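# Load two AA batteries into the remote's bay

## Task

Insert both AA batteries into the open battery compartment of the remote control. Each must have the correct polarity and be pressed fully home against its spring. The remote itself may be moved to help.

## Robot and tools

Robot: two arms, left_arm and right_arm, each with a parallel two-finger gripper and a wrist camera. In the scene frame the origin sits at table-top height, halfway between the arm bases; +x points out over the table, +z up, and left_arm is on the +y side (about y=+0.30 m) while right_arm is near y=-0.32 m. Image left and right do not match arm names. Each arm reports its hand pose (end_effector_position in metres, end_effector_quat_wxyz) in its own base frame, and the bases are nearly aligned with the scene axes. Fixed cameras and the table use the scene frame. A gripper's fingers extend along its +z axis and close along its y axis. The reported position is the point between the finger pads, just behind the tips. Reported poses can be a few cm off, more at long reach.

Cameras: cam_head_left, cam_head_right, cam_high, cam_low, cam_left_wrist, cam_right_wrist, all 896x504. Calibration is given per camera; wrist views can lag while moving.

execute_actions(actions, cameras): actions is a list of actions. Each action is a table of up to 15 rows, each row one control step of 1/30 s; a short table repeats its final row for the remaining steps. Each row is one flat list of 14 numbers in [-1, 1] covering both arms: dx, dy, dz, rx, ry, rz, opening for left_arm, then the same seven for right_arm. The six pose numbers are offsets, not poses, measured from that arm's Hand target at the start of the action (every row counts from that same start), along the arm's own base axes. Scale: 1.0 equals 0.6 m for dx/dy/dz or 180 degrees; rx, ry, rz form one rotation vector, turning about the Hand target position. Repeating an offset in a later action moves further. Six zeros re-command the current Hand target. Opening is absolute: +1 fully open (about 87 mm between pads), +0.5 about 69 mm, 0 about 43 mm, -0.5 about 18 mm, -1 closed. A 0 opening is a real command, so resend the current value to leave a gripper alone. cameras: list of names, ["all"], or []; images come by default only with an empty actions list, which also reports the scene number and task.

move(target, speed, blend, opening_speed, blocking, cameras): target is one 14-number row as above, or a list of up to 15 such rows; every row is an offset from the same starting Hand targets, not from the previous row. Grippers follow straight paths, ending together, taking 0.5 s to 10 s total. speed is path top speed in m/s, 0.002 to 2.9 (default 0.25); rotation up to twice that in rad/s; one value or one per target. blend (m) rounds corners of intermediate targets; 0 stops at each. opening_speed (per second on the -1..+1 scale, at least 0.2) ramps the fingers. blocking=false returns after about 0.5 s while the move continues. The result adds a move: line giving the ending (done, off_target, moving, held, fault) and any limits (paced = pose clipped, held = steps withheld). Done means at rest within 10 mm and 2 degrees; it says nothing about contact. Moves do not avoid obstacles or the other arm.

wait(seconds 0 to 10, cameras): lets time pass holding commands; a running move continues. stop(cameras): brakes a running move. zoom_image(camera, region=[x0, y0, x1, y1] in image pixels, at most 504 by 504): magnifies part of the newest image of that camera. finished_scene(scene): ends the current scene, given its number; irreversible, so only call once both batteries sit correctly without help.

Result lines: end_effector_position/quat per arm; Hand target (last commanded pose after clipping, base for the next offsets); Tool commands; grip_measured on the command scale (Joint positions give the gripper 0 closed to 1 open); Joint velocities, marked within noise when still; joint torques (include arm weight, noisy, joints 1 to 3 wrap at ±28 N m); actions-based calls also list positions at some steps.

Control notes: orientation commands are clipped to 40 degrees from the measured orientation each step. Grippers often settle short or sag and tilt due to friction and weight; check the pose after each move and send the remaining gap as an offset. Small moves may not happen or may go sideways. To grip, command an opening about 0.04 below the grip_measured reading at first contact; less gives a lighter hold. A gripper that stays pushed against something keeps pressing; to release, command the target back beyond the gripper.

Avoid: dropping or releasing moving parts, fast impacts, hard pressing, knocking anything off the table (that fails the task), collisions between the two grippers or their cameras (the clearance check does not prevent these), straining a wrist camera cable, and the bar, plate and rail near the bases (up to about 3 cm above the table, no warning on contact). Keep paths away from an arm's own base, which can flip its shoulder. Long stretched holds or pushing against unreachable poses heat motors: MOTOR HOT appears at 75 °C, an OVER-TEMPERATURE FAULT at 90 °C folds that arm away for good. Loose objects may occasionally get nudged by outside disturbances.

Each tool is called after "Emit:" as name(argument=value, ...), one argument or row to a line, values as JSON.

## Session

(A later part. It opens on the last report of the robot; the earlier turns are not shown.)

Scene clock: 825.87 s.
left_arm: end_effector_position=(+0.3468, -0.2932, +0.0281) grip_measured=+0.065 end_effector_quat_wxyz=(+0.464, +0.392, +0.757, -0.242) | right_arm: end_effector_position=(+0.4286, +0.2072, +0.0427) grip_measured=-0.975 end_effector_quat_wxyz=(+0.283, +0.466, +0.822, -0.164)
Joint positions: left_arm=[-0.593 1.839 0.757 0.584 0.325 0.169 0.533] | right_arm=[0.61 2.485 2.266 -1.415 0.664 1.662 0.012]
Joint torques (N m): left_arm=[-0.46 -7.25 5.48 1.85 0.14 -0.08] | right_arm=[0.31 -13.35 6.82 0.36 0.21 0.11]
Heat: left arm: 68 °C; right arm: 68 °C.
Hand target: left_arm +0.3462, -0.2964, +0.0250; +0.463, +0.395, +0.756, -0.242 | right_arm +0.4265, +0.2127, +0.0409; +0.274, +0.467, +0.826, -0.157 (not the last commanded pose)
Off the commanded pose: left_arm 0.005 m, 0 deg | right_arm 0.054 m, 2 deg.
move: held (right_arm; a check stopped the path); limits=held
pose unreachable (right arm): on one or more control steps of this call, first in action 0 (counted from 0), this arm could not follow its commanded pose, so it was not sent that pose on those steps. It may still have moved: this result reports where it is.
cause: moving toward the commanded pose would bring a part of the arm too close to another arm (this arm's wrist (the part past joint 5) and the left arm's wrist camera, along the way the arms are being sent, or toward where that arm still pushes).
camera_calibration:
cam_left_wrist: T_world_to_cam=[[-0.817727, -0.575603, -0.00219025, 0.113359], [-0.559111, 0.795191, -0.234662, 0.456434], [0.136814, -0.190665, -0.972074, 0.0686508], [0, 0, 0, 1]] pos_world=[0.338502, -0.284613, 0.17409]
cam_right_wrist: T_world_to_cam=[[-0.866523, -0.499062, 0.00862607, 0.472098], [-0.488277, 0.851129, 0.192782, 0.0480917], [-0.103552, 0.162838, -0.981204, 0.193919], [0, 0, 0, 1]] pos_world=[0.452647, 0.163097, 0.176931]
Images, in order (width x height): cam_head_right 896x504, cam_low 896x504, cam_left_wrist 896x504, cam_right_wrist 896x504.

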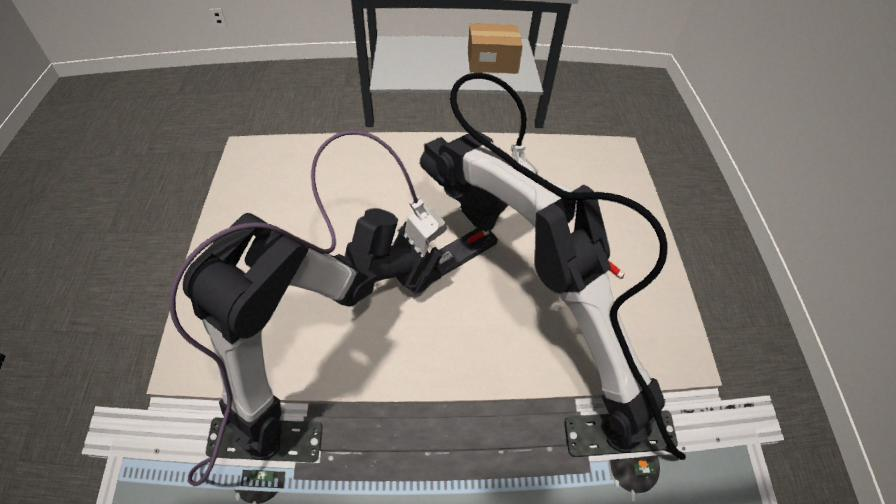

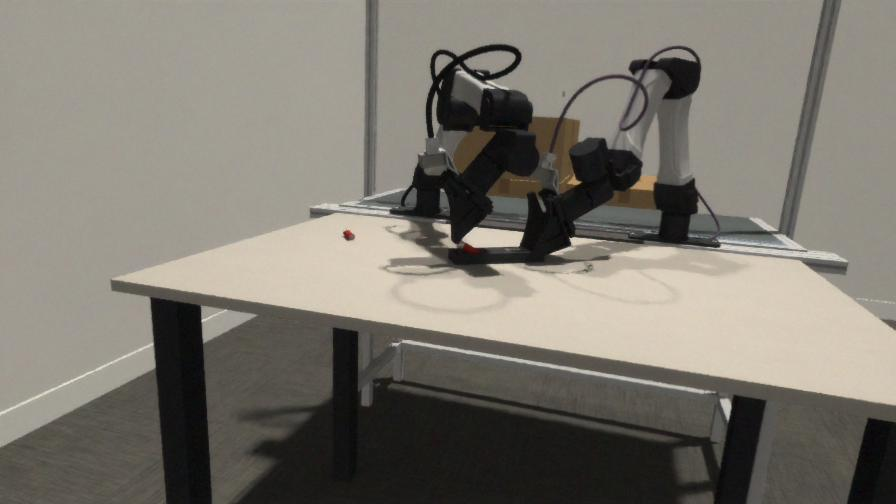

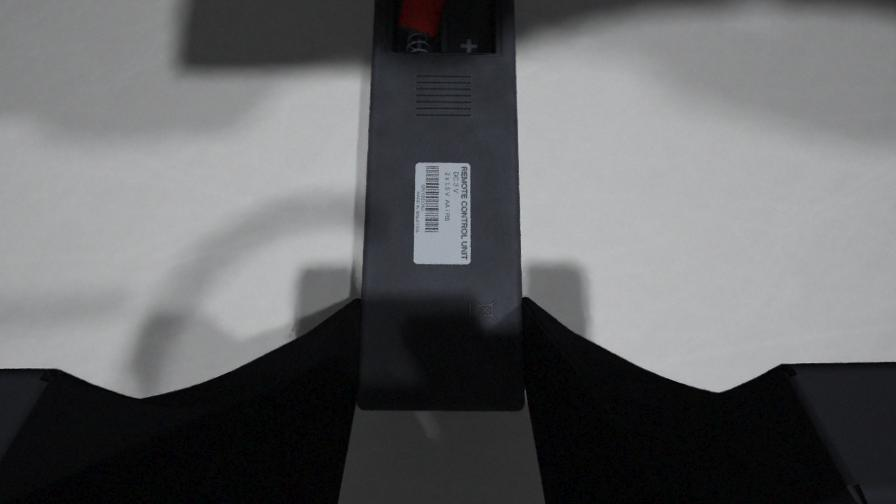

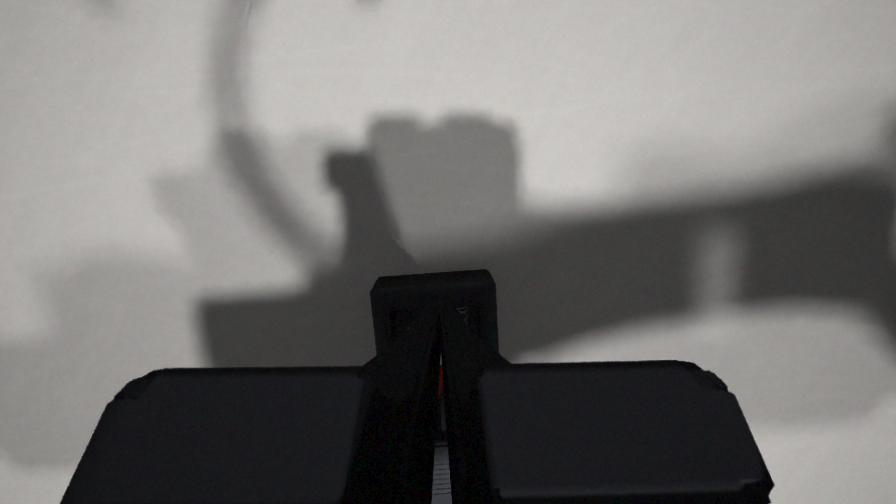

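Emit:
move(
  target=[
    [0,0,0,0,0,0,0.0, 0.0135,-0.0210,0.02,0.0375,0.0240,0,-1.0],
    [0,0,0,0,0,0,0.0, 0.0220,-0.0340,0.06,0.0749,0.0479,0,-1.0],
  ],
  speed=0.06,
  blend=[0.01,0],
  cameras=["cam_left_wrist","cam_low","cam_right_wrist","cam_head_right"],
)

Emit:
zoom_image(
  camera="cam_right_wrist",
  region=[370, 230, 530, 430],
)

Emit:
zoom_image(
  camera="cam_low",
  region=[430, 215, 530, 275],
)

Emit:
zoom_image(
  camera="cam_head_right",
  region=[430, 200, 520, 270],
)

Scene clock: 858.70 s.
left_arm: end_effector_position=(+0.3468, -0.2933, +0.0281) grip_measured=+0.065 end_effector_quat_wxyz=(+0.464, +0.392, +0.756, -0.242) | right_arm: end_effector_position=(+0.4393, +0.1930, +0.0800) grip_measured=-0.975 end_effector_quat_wxyz=(+0.163, +0.484, +0.855, -0.091)
Joint positions: left_arm=[-0.593 1.839 0.757 0.585 0.325 0.169 0.533] | right_arm=[0.468 2.485 2.475 -1.53 0.375 1.492 0.012]
Joint torques (N m): left_arm=[-0.46 -7.25 5.37 1.93 0.12 -0.05] | right_arm=[-0.7 -11.59 9.14 0.37 0.2 0.02]
Heat: left arm: 68 °C; right arm: 69 °C.
Hand target: left_arm +0.3462, -0.2965, +0.0250; +0.463, +0.395, +0.756, -0.242 | right_arm +0.4397, +0.1924, +0.0770; +0.155, +0.482, +0.857, -0.094
Off the commanded pose: left_arm 0.005 m, 0 deg | right_arm 0.003 m, 1 deg.
move: done
camera_calibration:
cam_left_wrist: T_world_to_cam=[[-0.817723, -0.575608, -0.00232268, 0.113379], [-0.559043, 0.795138, -0.235003, 0.456479], [0.137116, -0.190869, -0.971992, 0.0685739], [0, 0, 0, 1]] pos_world=[0.338502, -0.284613, 0.174191]
cam_right_wrist: T_world_to_cam=[[-0.864442, -0.502717, 0.0038801, 0.474207], [-0.443383, 0.766008, 0.465449, 0.0329993], [-0.236961, 0.400634, -0.885066, 0.238964], [0, 0, 0, 1]] pos_world=[0.481181, 0.117377, 0.1943]
Images, in order (width x height): cam_head_right 896x504, cam_low 896x504, cam_left_wrist 896x504, cam_right_wrist 896x504.

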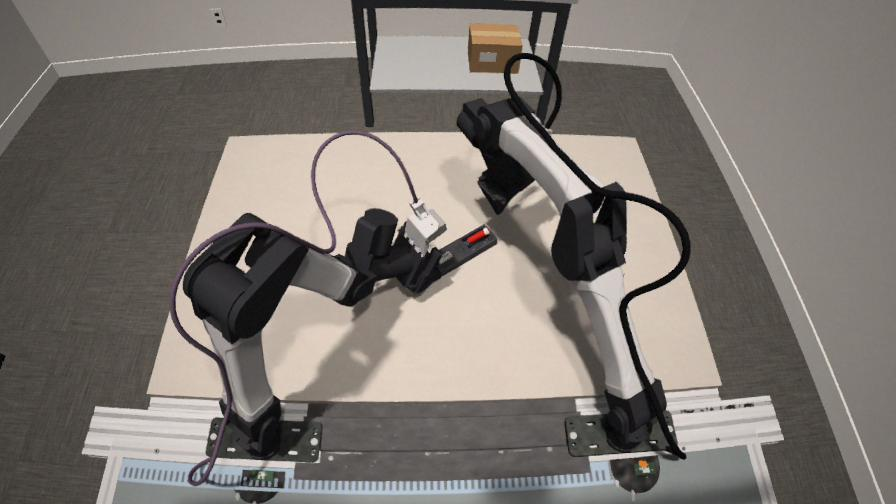

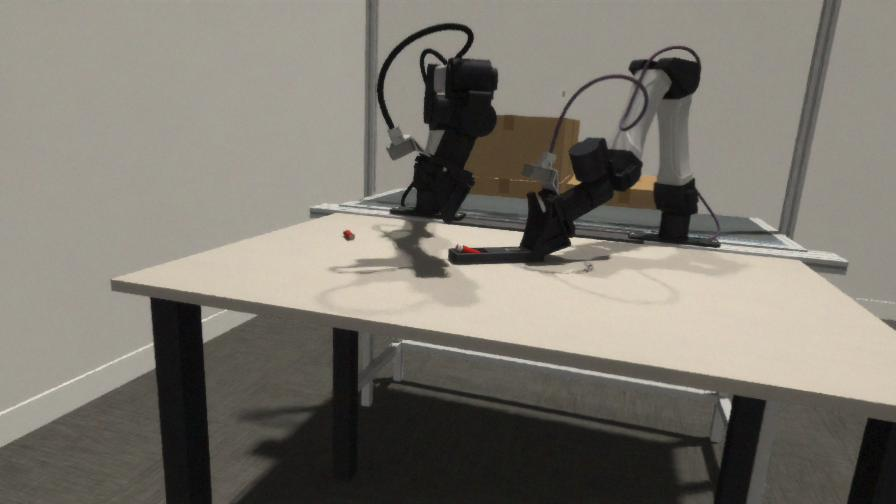

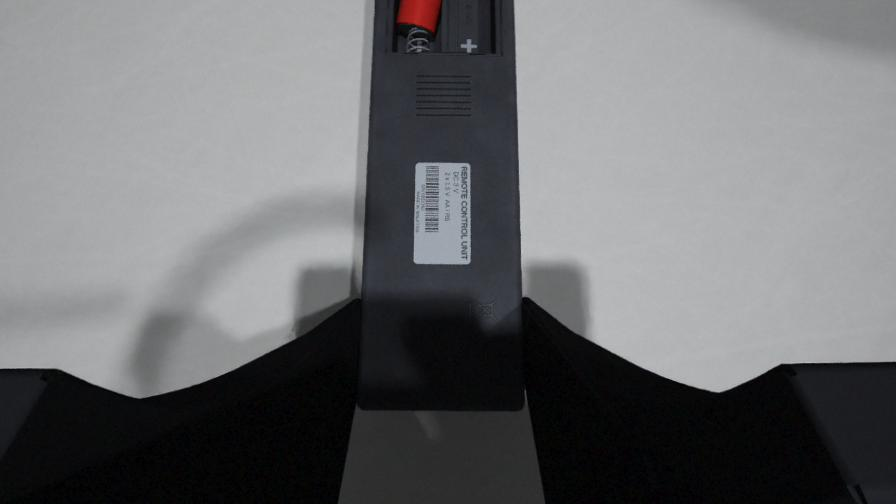

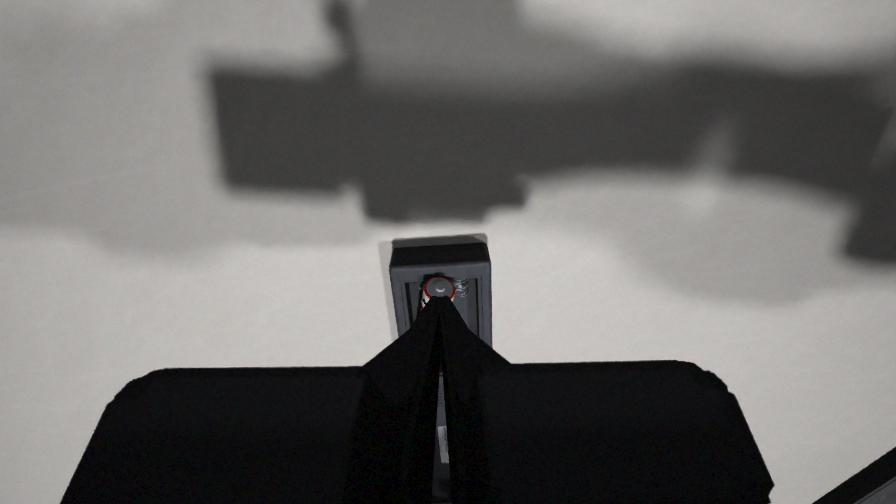

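Scaled by 2.520.

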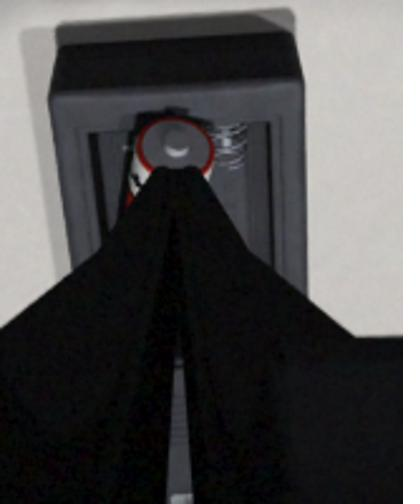

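Scaled by 5.040.

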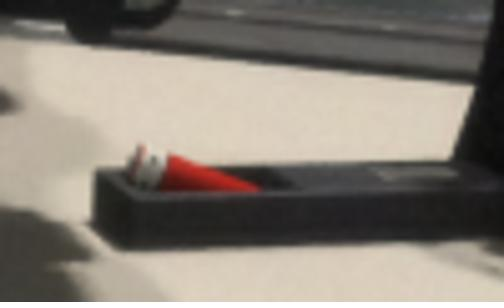

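Scaled by 5.600.

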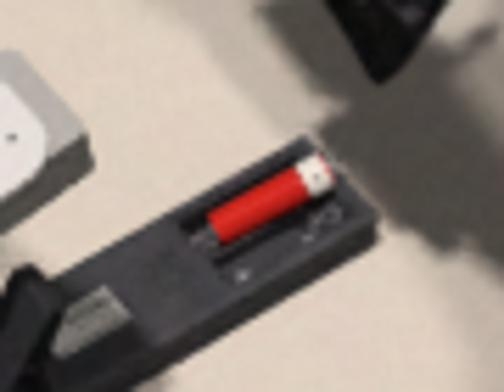

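Emit:
move(
  target=[
    [0,0,0,0,0,0,0.0, 0,0,0,0,0,0,-0.3],
    [0,0,0,0,0,0,0.0, -0.0188,0.0340,0,0,0,-0.0167,-0.3],
    [0,0,0,0,0,0,0.0, -0.0188,0.0340,-0.055,0,0,-0.0167,-0.3],
  ],
  speed=0.08,
  opening_speed=0.8,
  cameras=["cam_right_wrist","cam_low"],
)

Emit:
zoom_image(
  camera="cam_right_wrist",
  region=[370, 240, 530, 440],
)

Emit:
zoom_image(
  camera="cam_low",
  region=[430, 215, 530, 275],
)

Scene clock: 883.90 s.
left_arm: end_effector_position=(+0.3468, -0.2933, +0.0281) grip_measured=+0.065 end_effector_quat_wxyz=(+0.464, +0.392, +0.756, -0.242) | right_arm: end_effector_position=(+0.4289, +0.2101, +0.0453) grip_measured=-0.300 end_effector_quat_wxyz=(+0.155, +0.499, +0.846, -0.103)
Joint positions: left_arm=[-0.593 1.839 0.757 0.585 0.325 0.169 0.533] | right_arm=[0.508 2.499 2.363 -1.457 0.373 1.578 0.35]
Joint torques (N m): left_arm=[-0.59 -7.27 5.52 1.93 0.12 -0.11] | right_arm=[0.01 -13.87 5.59 0.5 0.22 0.26]
Heat: left arm: 68 °C; right arm: 67 °C.
Hand target: left_arm +0.3462, -0.2965, +0.0250; +0.463, +0.395, +0.756, -0.242 | right_arm +0.4284, +0.2128, +0.0439; +0.152, +0.505, +0.844, -0.098
Off the commanded pose: left_arm 0.005 m, 0 deg | right_arm 0.003 m, 1 deg.
move: done
camera_calibration:
cam_right_wrist: T_world_to_cam=[[-0.883128, -0.468426, 0.0257471, 0.473727], [-0.403501, 0.78643, 0.467669, 0.00992818], [-0.239316, 0.402622, -0.883529, 0.199491], [0, 0, 0, 1]] pos_world=[0.470109, 0.133778, 0.159416]
Images, in order (width x height): cam_low 896x504, cam_right_wrist 896x504.

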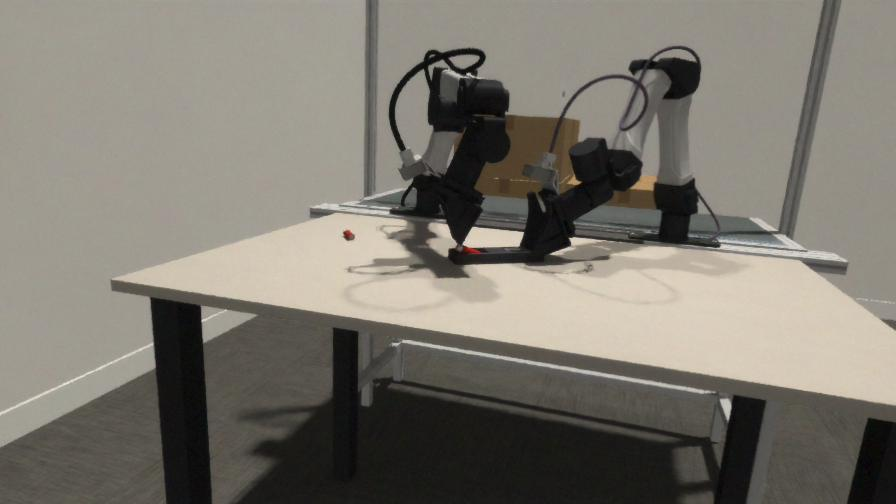

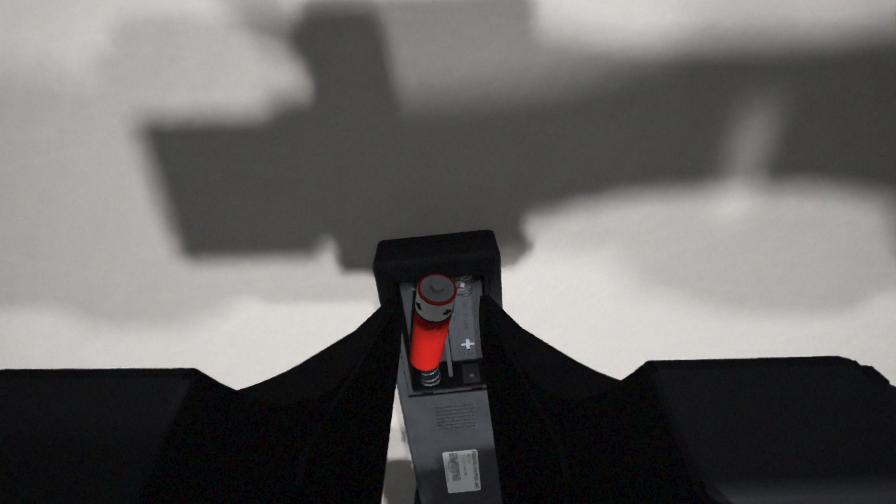

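Scaled by 2.520.

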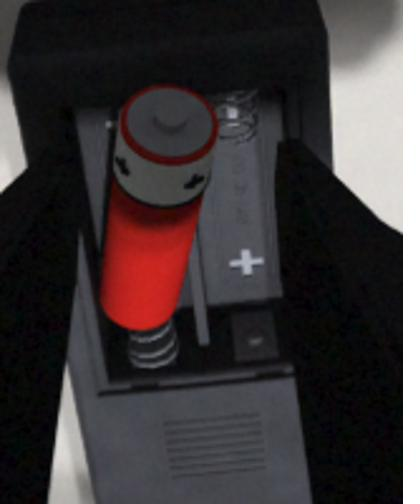

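Scaled by 5.040.

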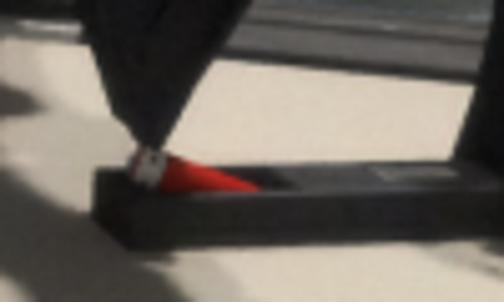

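Emit:
move(
  target=[0,0,0,0,0,0,0.0, -0.0027,0.0040,-0.018,0,0,0,-0.3],
  speed=0.04,
  cameras=["cam_right_wrist","cam_low"],
)

Emit:
zoom_image(
  camera="cam_right_wrist",
  region=[370, 240, 530, 440],
)

Emit:
zoom_image(
  camera="cam_low",
  region=[430, 215, 530, 275],
)

Scene clock: 891.03 s.
left_arm: end_effector_position=(+0.3468, -0.2933, +0.0281) grip_measured=+0.065 end_effector_quat_wxyz=(+0.464, +0.392, +0.756, -0.242) | right_arm: end_effector_position=(+0.4281, +0.2097, +0.0317) grip_measured=-0.300 end_effector_quat_wxyz=(+0.153, +0.501, +0.845, -0.106)
Joint positions: left_arm=[-0.593 1.839 0.757 0.585 0.325 0.169 0.533] | right_arm=[0.508 2.499 2.309 -1.411 0.373 1.584 0.35]
Joint torques (N m): left_arm=[-0.44 -7.06 5.53 1.83 0.13 -0.07] | right_arm=[0.58 -14.43 5.67 0.53 0.21 0.26]
Heat: left arm: 68 °C; right arm: 70 °C.
Hand target: left_arm +0.3462, -0.2965, +0.0250; +0.463, +0.395, +0.756, -0.242 | right_arm +0.4268, +0.2152, +0.0331; +0.152, +0.505, +0.844, -0.098
Off the commanded pose: left_arm 0.005 m, 0 deg | right_arm 0.006 m, 1 deg.
move: done
camera_calibration:
cam_right_wrist: T_world_to_cam=[[-0.885629, -0.463268, 0.0323122, 0.472919], [-0.396332, 0.790264, 0.467336, 0.0124471], [-0.242037, 0.40108, -0.883489, 0.188932], [0, 0, 0, 1]] pos_world=[0.469493, 0.133475, 0.145822]
Images, in order (width x height): cam_low 896x504, cam_right_wrist 896x504.

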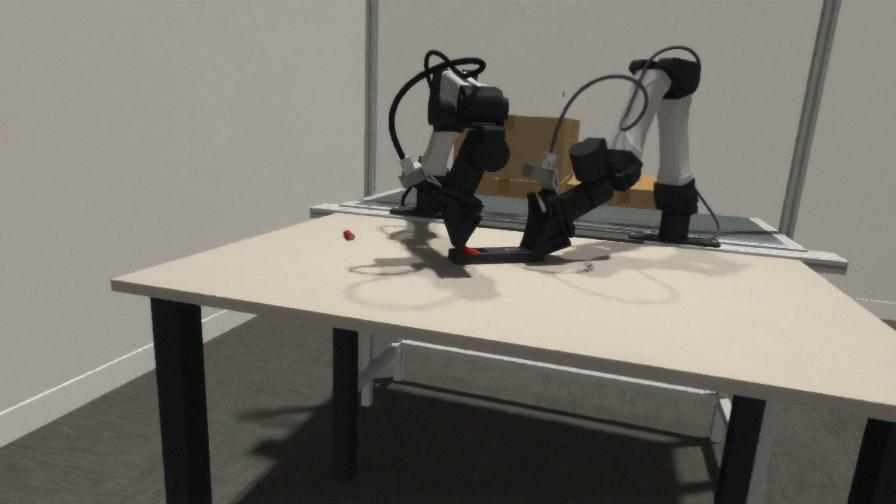

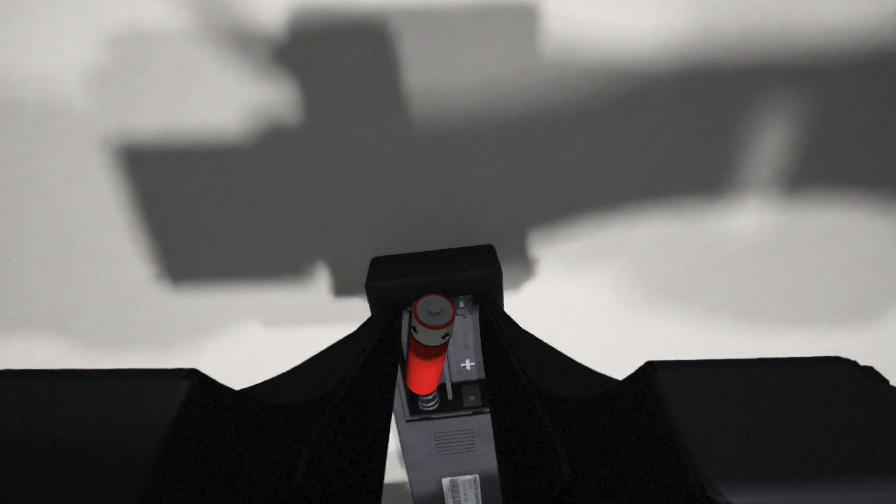

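Scaled by 2.520.

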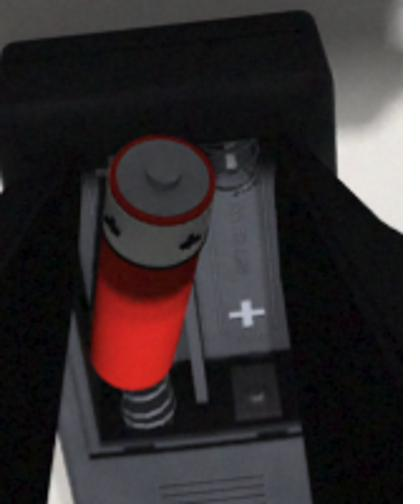

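Scaled by 5.040.

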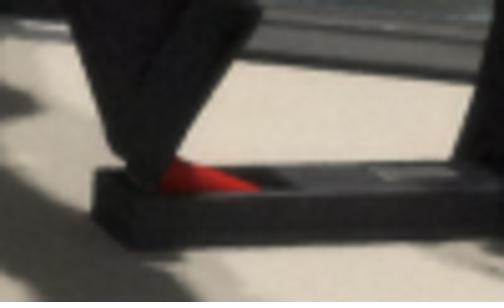

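Emit:
move(
  target=[
    [0,0,0,0,0,0,0.0, -0.0015,0.0023,0.009,0,0,0,-0.3],
    [0,0,0,0,0,0,0.0, -0.0015,0.0023,0.009,0,0,0,-0.7],
  ],
  speed=0.03,
  opening_speed=0.4,
  cameras=["cam_right_wrist","cam_low"],
)

Emit:
zoom_image(
  camera="cam_right_wrist",
  region=[370, 240, 530, 440],
)

Emit:
zoom_image(
  camera="cam_low",
  region=[430, 215, 530, 275],
)

Scene clock: 896.33 s.
left_arm: end_effector_position=(+0.3467, -0.2933, +0.0282) grip_measured=+0.065 end_effector_quat_wxyz=(+0.464, +0.392, +0.756, -0.242) | right_arm: end_effector_position=(+0.4278, +0.2114, +0.0317) grip_measured=-0.581 end_effector_quat_wxyz=(+0.154, +0.502, +0.844, -0.105)
Joint positions: left_arm=[-0.593 1.839 0.757 0.585 0.326 0.169 0.533] | right_arm=[0.512 2.499 2.309 -1.411 0.373 1.591 0.209]
Joint torques (N m): left_arm=[-0.5 -7.2 5.34 1.93 0.11 -0.09] | right_arm=[0.58 -14.43 7.68 0.25 0.21 0.22]
Heat: left arm: 68 °C; right arm: 72 °C.
Hand target: left_arm +0.3462, -0.2965, +0.0250; +0.463, +0.395, +0.756, -0.242 | right_arm +0.4259, +0.2164, +0.0385; +0.152, +0.505, +0.844, -0.098
Off the commanded pose: left_arm 0.004 m, 0 deg | right_arm 0.009 m, 1 deg.
move: done
camera_calibration:
cam_right_wrist: T_world_to_cam=[[-0.887235, -0.460409, 0.0289379, 0.473635], [-0.395169, 0.790883, 0.467274, 0.0103639], [-0.238024, 0.403146, -0.883639, 0.186012], [0, 0, 0, 1]] pos_world=[0.468596, 0.134879, 0.145819]
Images, in order (width x height): cam_low 896x504, cam_right_wrist 896x504.

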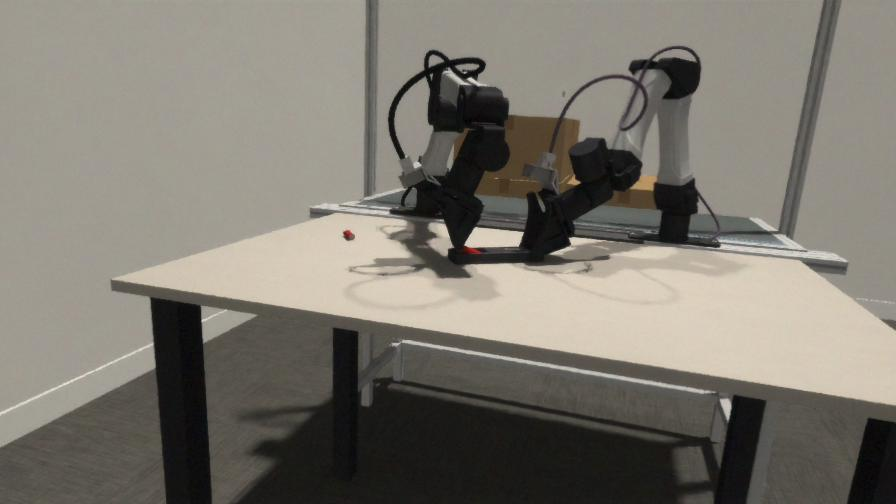

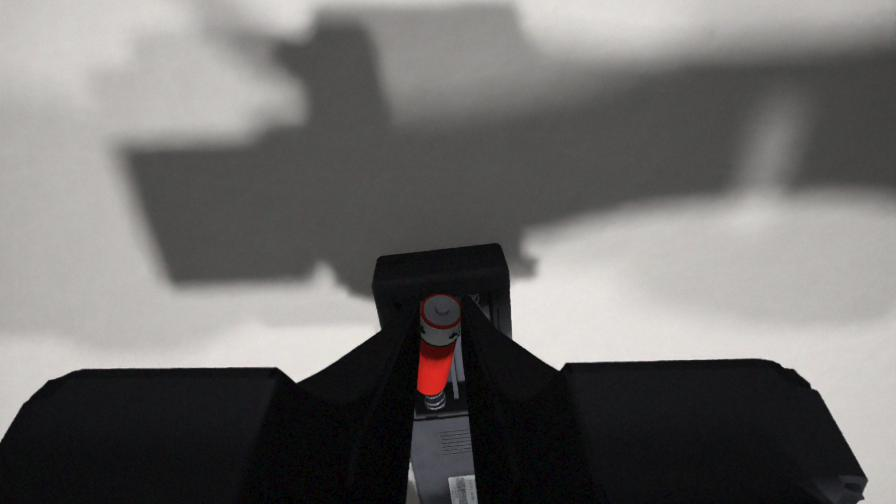

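Scaled by 2.520.

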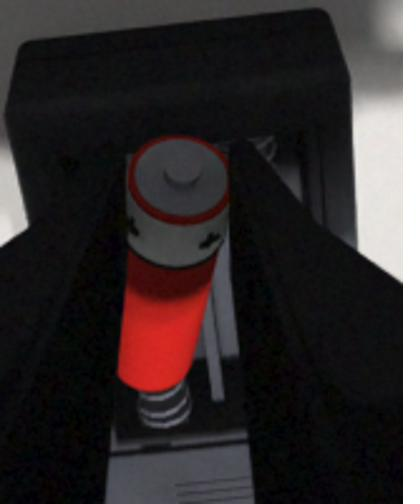

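Scaled by 5.040.

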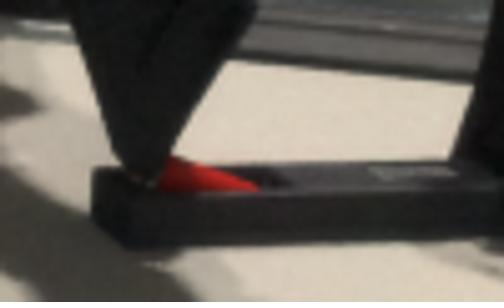

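Emit:
move(
  target=[0,0,0,0,0,0,0.0, 0.0125,0.0083,0.002,0,0,0.0572,-0.7],
  speed=0.03,
  cameras=["cam_right_wrist","cam_low","cam_left_wrist"],
)

Emit:
zoom_image(
  camera="cam_right_wrist",
  region=[370, 240, 530, 440],
)

Emit:
zoom_image(
  camera="cam_low",
  region=[430, 215, 530, 275],
)

Emit:
zoom_image(
  camera="cam_left_wrist",
  region=[370, 0, 520, 70],
)

Scene clock: 904.27 s.
left_arm: end_effector_position=(+0.3467, -0.2933, +0.0282) grip_measured=+0.065 end_effector_quat_wxyz=(+0.464, +0.392, +0.756, -0.242) | right_arm: end_effector_position=(+0.4329, +0.2137, +0.0317) grip_measured=-0.581 end_effector_quat_wxyz=(+0.158, +0.434, +0.881, -0.097)
Joint positions: left_arm=[-0.593 1.839 0.757 0.585 0.326 0.169 0.533] | right_arm=[0.512 2.499 2.309 -1.361 0.373 1.424 0.209]
Joint torques (N m): left_arm=[-0.27 -7.3 5.49 1.95 0.1 -0.06] | right_arm=[0.75 -14.65 8.01 0.53 0.18 -0.01]
Heat: left arm: 69 °C; right arm: 75 °C. Fold the right arm in close to its base, or ease its load, before you think long.
Hand target: left_arm +0.3462, -0.2965, +0.0250; +0.463, +0.395, +0.756, -0.242 | right_arm +0.4334, +0.2214, +0.0397; +0.161, +0.427, +0.886, -0.084
Off the commanded pose: left_arm 0.004 m, 0 deg | right_arm 0.011 m, 2 deg.
MOTOR HOT: joint 2 (shoulder) of the right arm reports 75 °C; the controller's stop level is 90 °C. To cool a motor, set the load down, stop pushing, or move to a pose that needs little force.
move: off_target (right_arm)
camera_calibration:
cam_left_wrist: T_world_to_cam=[[-0.818115, -0.575052, -0.00197032, 0.113469], [-0.558567, 0.795468, -0.235017, 0.456438], [0.136714, -0.19117, -0.971989, 0.0686181], [0, 0, 0, 1]] pos_world=[0.338401, -0.284714, 0.17419]
cam_right_wrist: T_world_to_cam=[[-0.804653, -0.592362, 0.0405084, 0.471278], [-0.508413, 0.722643, 0.468299, 0.074096], [-0.306676, 0.356223, -0.882641, 0.226046], [0, 0, 0, 1]] pos_world=[0.486209, 0.145099, 0.145728]
Images, in order (width x height): cam_low 896x504, cam_left_wrist 896x504, cam_right_wrist 896x504.

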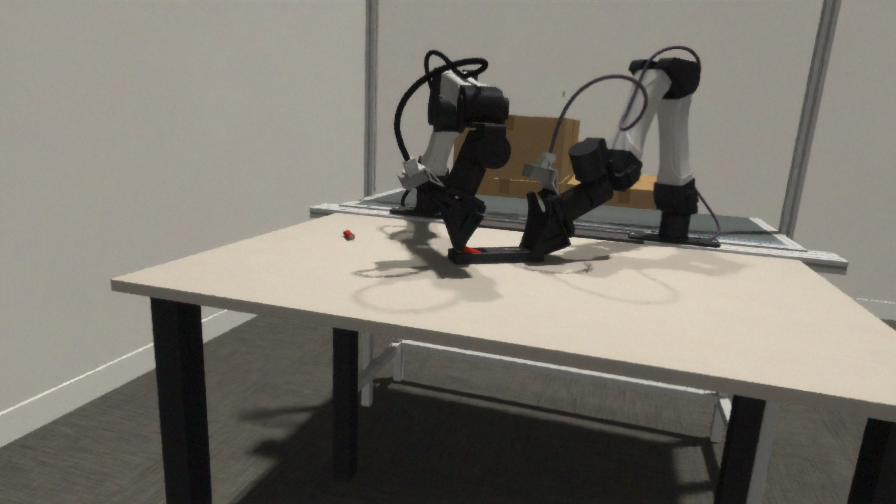

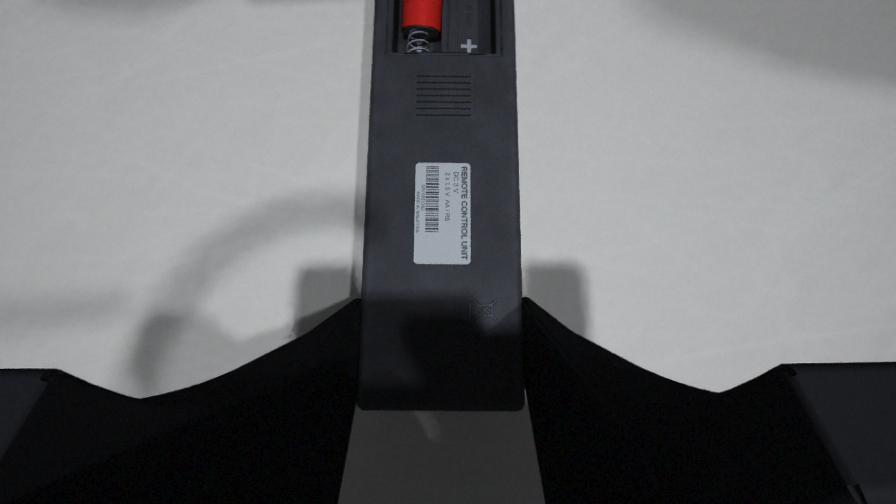

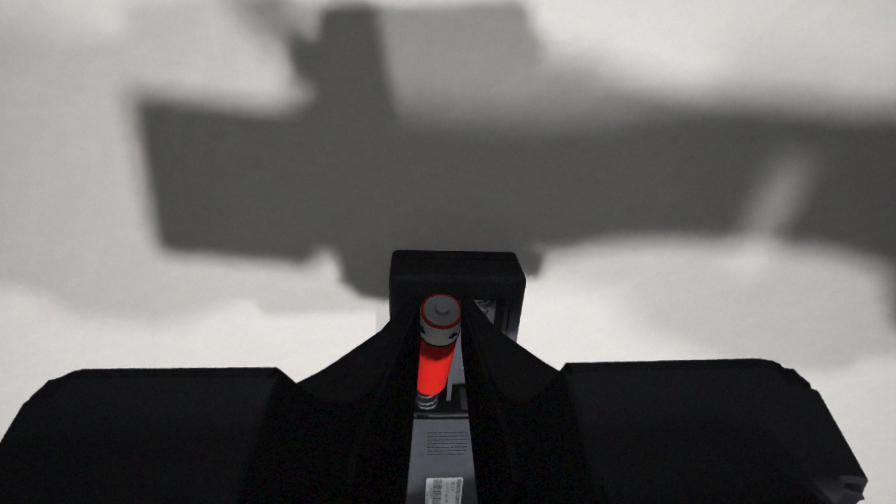

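Scaled by 2.520.

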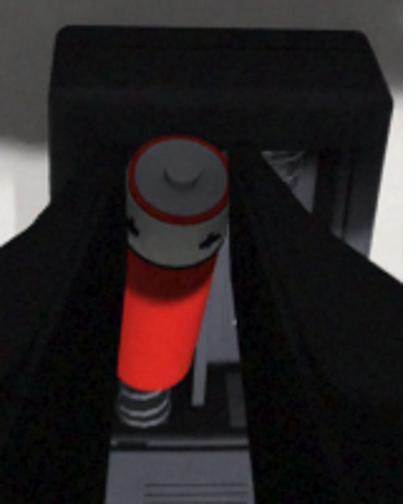

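Scaled by 5.040.

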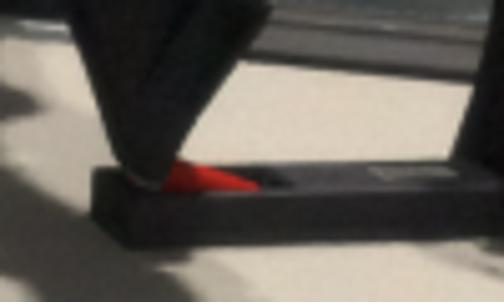

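Scaled by 3.360.

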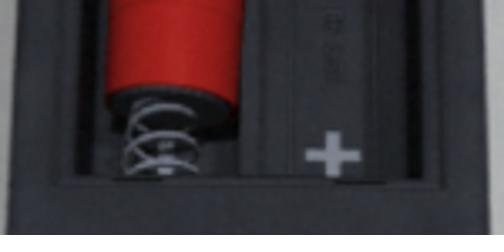

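Emit:
move(
  target=[
    [0,0,0,0,0,0,0.0, 0,-0.005,0,0,0,0,-0.3],
    [0,0,0,0,0,0,0.0, 0,-0.005,0.07,0,0,0,-0.3],
    [0,0,0,0,0,0,0.0, -0.2,-0.25,0.12,0.09,0.055,0.0,-0.3],
  ],
  speed=[0.03,0.08,0.2],
  opening_speed=0.4,
  cameras=["cam_right_wrist","cam_low","cam_left_wrist","cam_head_right"],
)

Scene clock: 911.47 s.
left_arm: end_effector_position=(+0.3467, -0.2933, +0.0282) grip_measured=+0.065 end_effector_quat_wxyz=(+0.464, +0.392, +0.756, -0.242) | right_arm: end_effector_position=(+0.3144, +0.0698, +0.1076) grip_measured=-0.300 end_effector_quat_wxyz=(+0.016, +0.441, +0.897, -0.005)
Joint positions: left_arm=[-0.593 1.839 0.757 0.585 0.326 0.169 0.533] | right_arm=[0.122 1.817 1.533 -1.265 0.027 1.035 0.35]
Joint torques (N m): left_arm=[-0.25 -7.25 5.39 1.91 0.17 -0.11] | right_arm=[-0.23 -10.62 5.83 0.66 -0.04 0.03]
Heat: left arm: 69 °C; right arm: 75 °C. Fold the right arm in close to its base, or ease its load, before you think long.
Hand target: left_arm +0.3462, -0.2965, +0.0250; +0.463, +0.395, +0.756, -0.242 | right_arm +0.3135, +0.0714, +0.1118; +0.022, +0.437, +0.899, +0.006
Off the commanded pose: left_arm 0.004 m, 0 deg | right_arm 0.005 m, 1 deg.
MOTOR HOT: still on. Joint 2 (shoulder) of the right arm reports 75 °C.
move: done
camera_calibration:
cam_left_wrist: T_world_to_cam=[[-0.818115, -0.575052, -0.00197032, 0.113469], [-0.558567, 0.795468, -0.235017, 0.456438], [0.136714, -0.19117, -0.971989, 0.0686181], [0, 0, 0, 1]] pos_world=[0.338401, -0.284714, 0.17419]
cam_right_wrist: T_world_to_cam=[[-0.798328, -0.602195, 0.00576163, 0.290044], [-0.404597, 0.543411, 0.735531, 0.0333831], [-0.446064, 0.584864, -0.677466, 0.313631], [0, 0, 0, 1]] pos_world=[0.384957, -0.0269095, 0.186249]
Images, in order (width x height): cam_head_right 896x504, cam_low 896x504, cam_left_wrist 896x504, cam_right_wrist 896x504.

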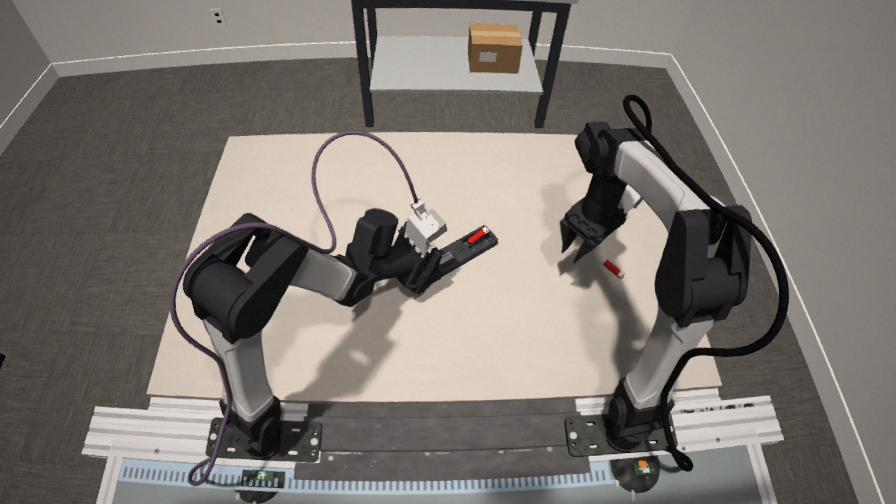

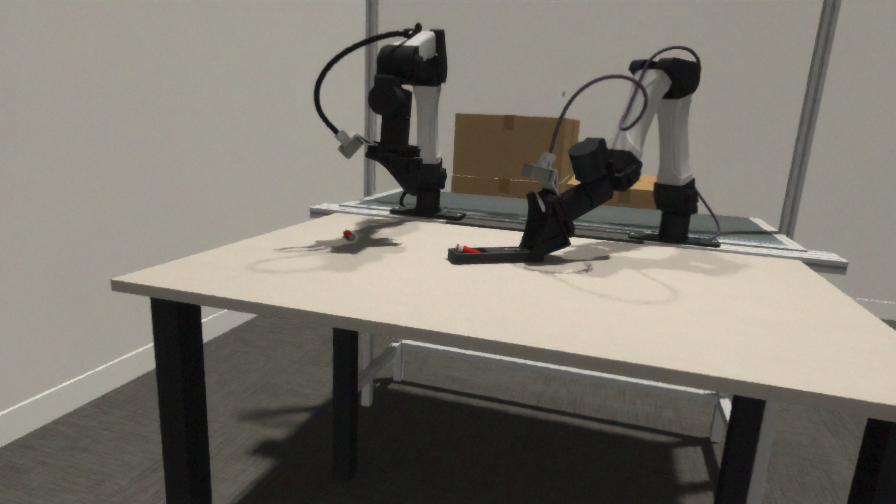

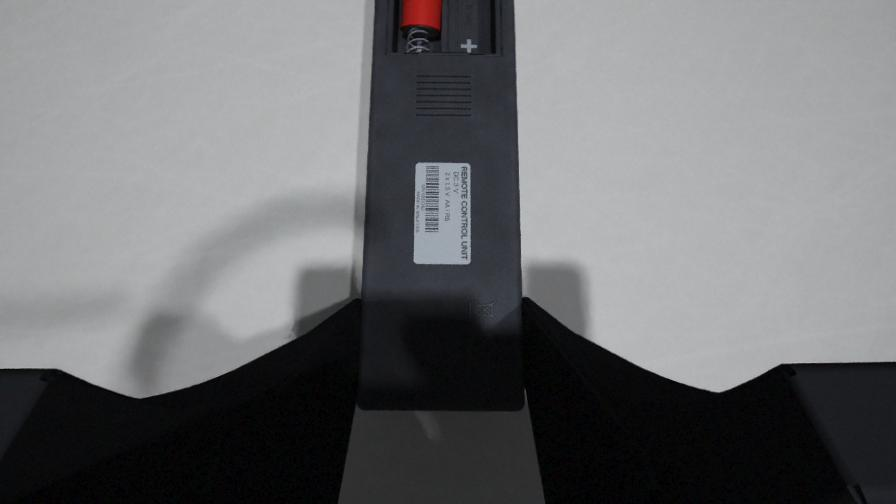

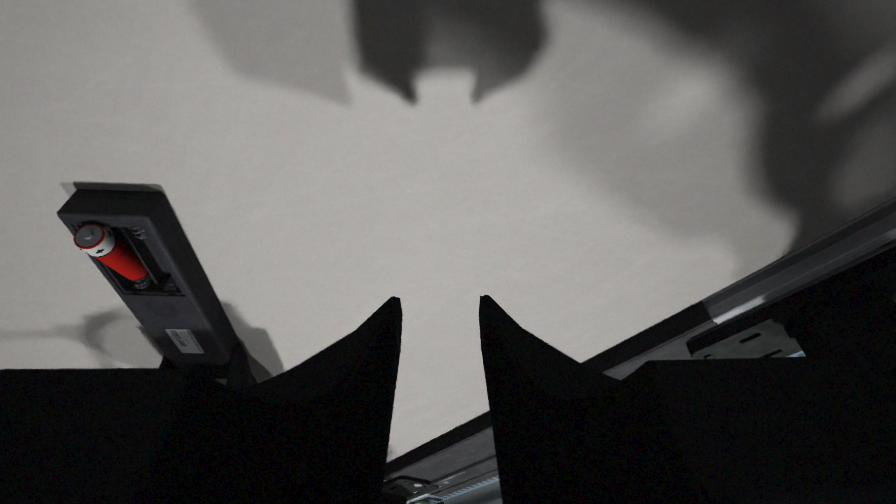

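Emit:
zoom_image(
  camera="cam_right_wrist",
  region=[50, 170, 250, 370],
)

Emit:
zoom_image(
  camera="cam_head_right",
  region=[430, 200, 520, 270],
)

Scaled by 2.520.

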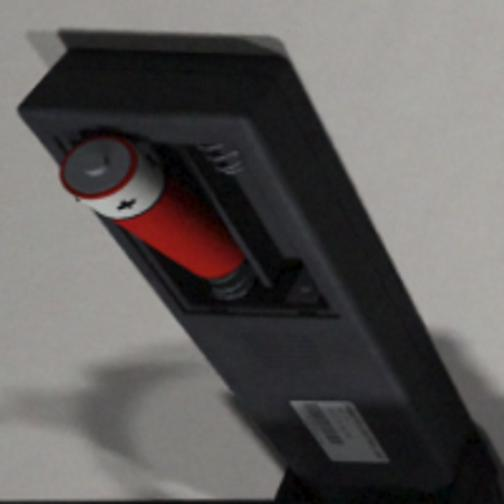

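Scaled by 5.600.

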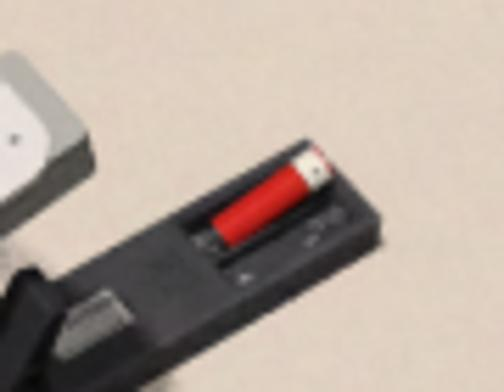

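Emit:
move(
  target=[0,0,0,0,0,0,0.0, -0.189,-0.119,0.147,-0.1533,-0.2951,0.2573,-0.3],
  speed=0.25,
)

Scene clock: 923.07 s.
left_arm: end_effector_position=(+0.3467, -0.2933, +0.0282) grip_measured=+0.065 end_effector_quat_wxyz=(+0.464, +0.392, +0.756, -0.242) | right_arm: end_effector_position=(+0.1994, -0.0002, +0.2023) grip_measured=-0.300 end_effector_quat_wxyz=(+0.499, +0.004, +0.866, -0.002)
Joint positions: left_arm=[-0.593 1.839 0.757 0.585 0.326 0.169 0.533] | right_arm=[0.011 0.485 0.772 -0.812 0.017 0.011 0.35]
Joint torques (N m): left_arm=[-0.58 -7.42 5.56 1.93 0.13 -0.1] | right_arm=[-0.88 0.84 6.32 2.34 -0.11 0.03]
Heat: left arm: 69 °C; right arm: 69 °C.
Hand target: left_arm +0.3462, -0.2965, +0.0250; +0.463, +0.395, +0.756, -0.242 | right_arm +0.2000, +0.0000, +0.1998; +0.500, +0.000, +0.866, +0.000
Off the commanded pose: left_arm 0.004 m, 0 deg | right_arm 0.002 m, 1 deg.
MOTOR HOT: cleared for the motors of the right arm.
move: done

Emit:
move(
  target=[0,0,0,0,0,0,0.0, 0.41,0.325,-0.208,0.1085,0.2040,-0.2980,-0.75],
  speed=0.25,
  cameras=["cam_right_wrist"],
)

Emit:
zoom_image(
  camera="cam_right_wrist",
  region=[350, 220, 530, 430],
)

Scene clock: 964.27 s.
left_arm: end_effector_position=(+0.3467, -0.2933, +0.0282) grip_measured=+0.065 end_effector_quat_wxyz=(+0.464, +0.392, +0.756, -0.242) | right_arm: end_effector_position=(+0.4443, +0.1968, +0.0782) grip_measured=-0.750 end_effector_quat_wxyz=(+0.161, +0.452, +0.873, -0.081)
Joint positions: left_arm=[-0.593 1.839 0.757 0.585 0.326 0.169 0.533] | right_arm=[0.464 2.499 2.495 -1.506 0.357 1.409 0.125]
Joint torques (N m): left_arm=[-0.35 -7.36 5.6 1.87 0.15 -0.11] | right_arm=[-0.99 -11.74 9.22 0.44 0.18 0.26]
Heat: left arm: 69 °C; right arm: 55 °C.
Hand target: left_arm +0.3462, -0.2965, +0.0250; +0.463, +0.395, +0.756, -0.242 | right_arm +0.4461, +0.1950, +0.0752; +0.153, +0.462, +0.870, -0.082
Off the commanded pose: left_arm 0.004 m, 0 deg | right_arm 0.004 m, 2 deg.
move: done
camera_calibration:
cam_right_wrist: T_world_to_cam=[[-0.824363, -0.566059, 0.00172896, 0.475196], [-0.496532, 0.724569, 0.477971, 0.063899], [-0.271812, 0.393163, -0.878374, 0.253371], [0, 0, 0, 1]] pos_world=[0.492332, 0.123074, 0.191191]
Images, in order (width x height): cam_right_wrist 896x504.

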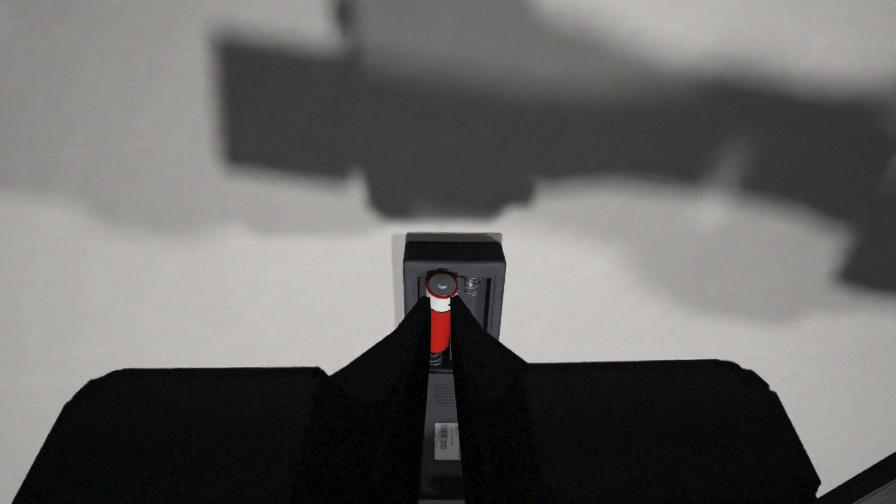

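Scaled by 2.400.

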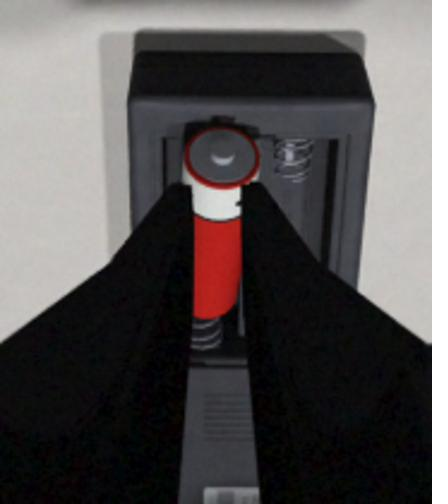

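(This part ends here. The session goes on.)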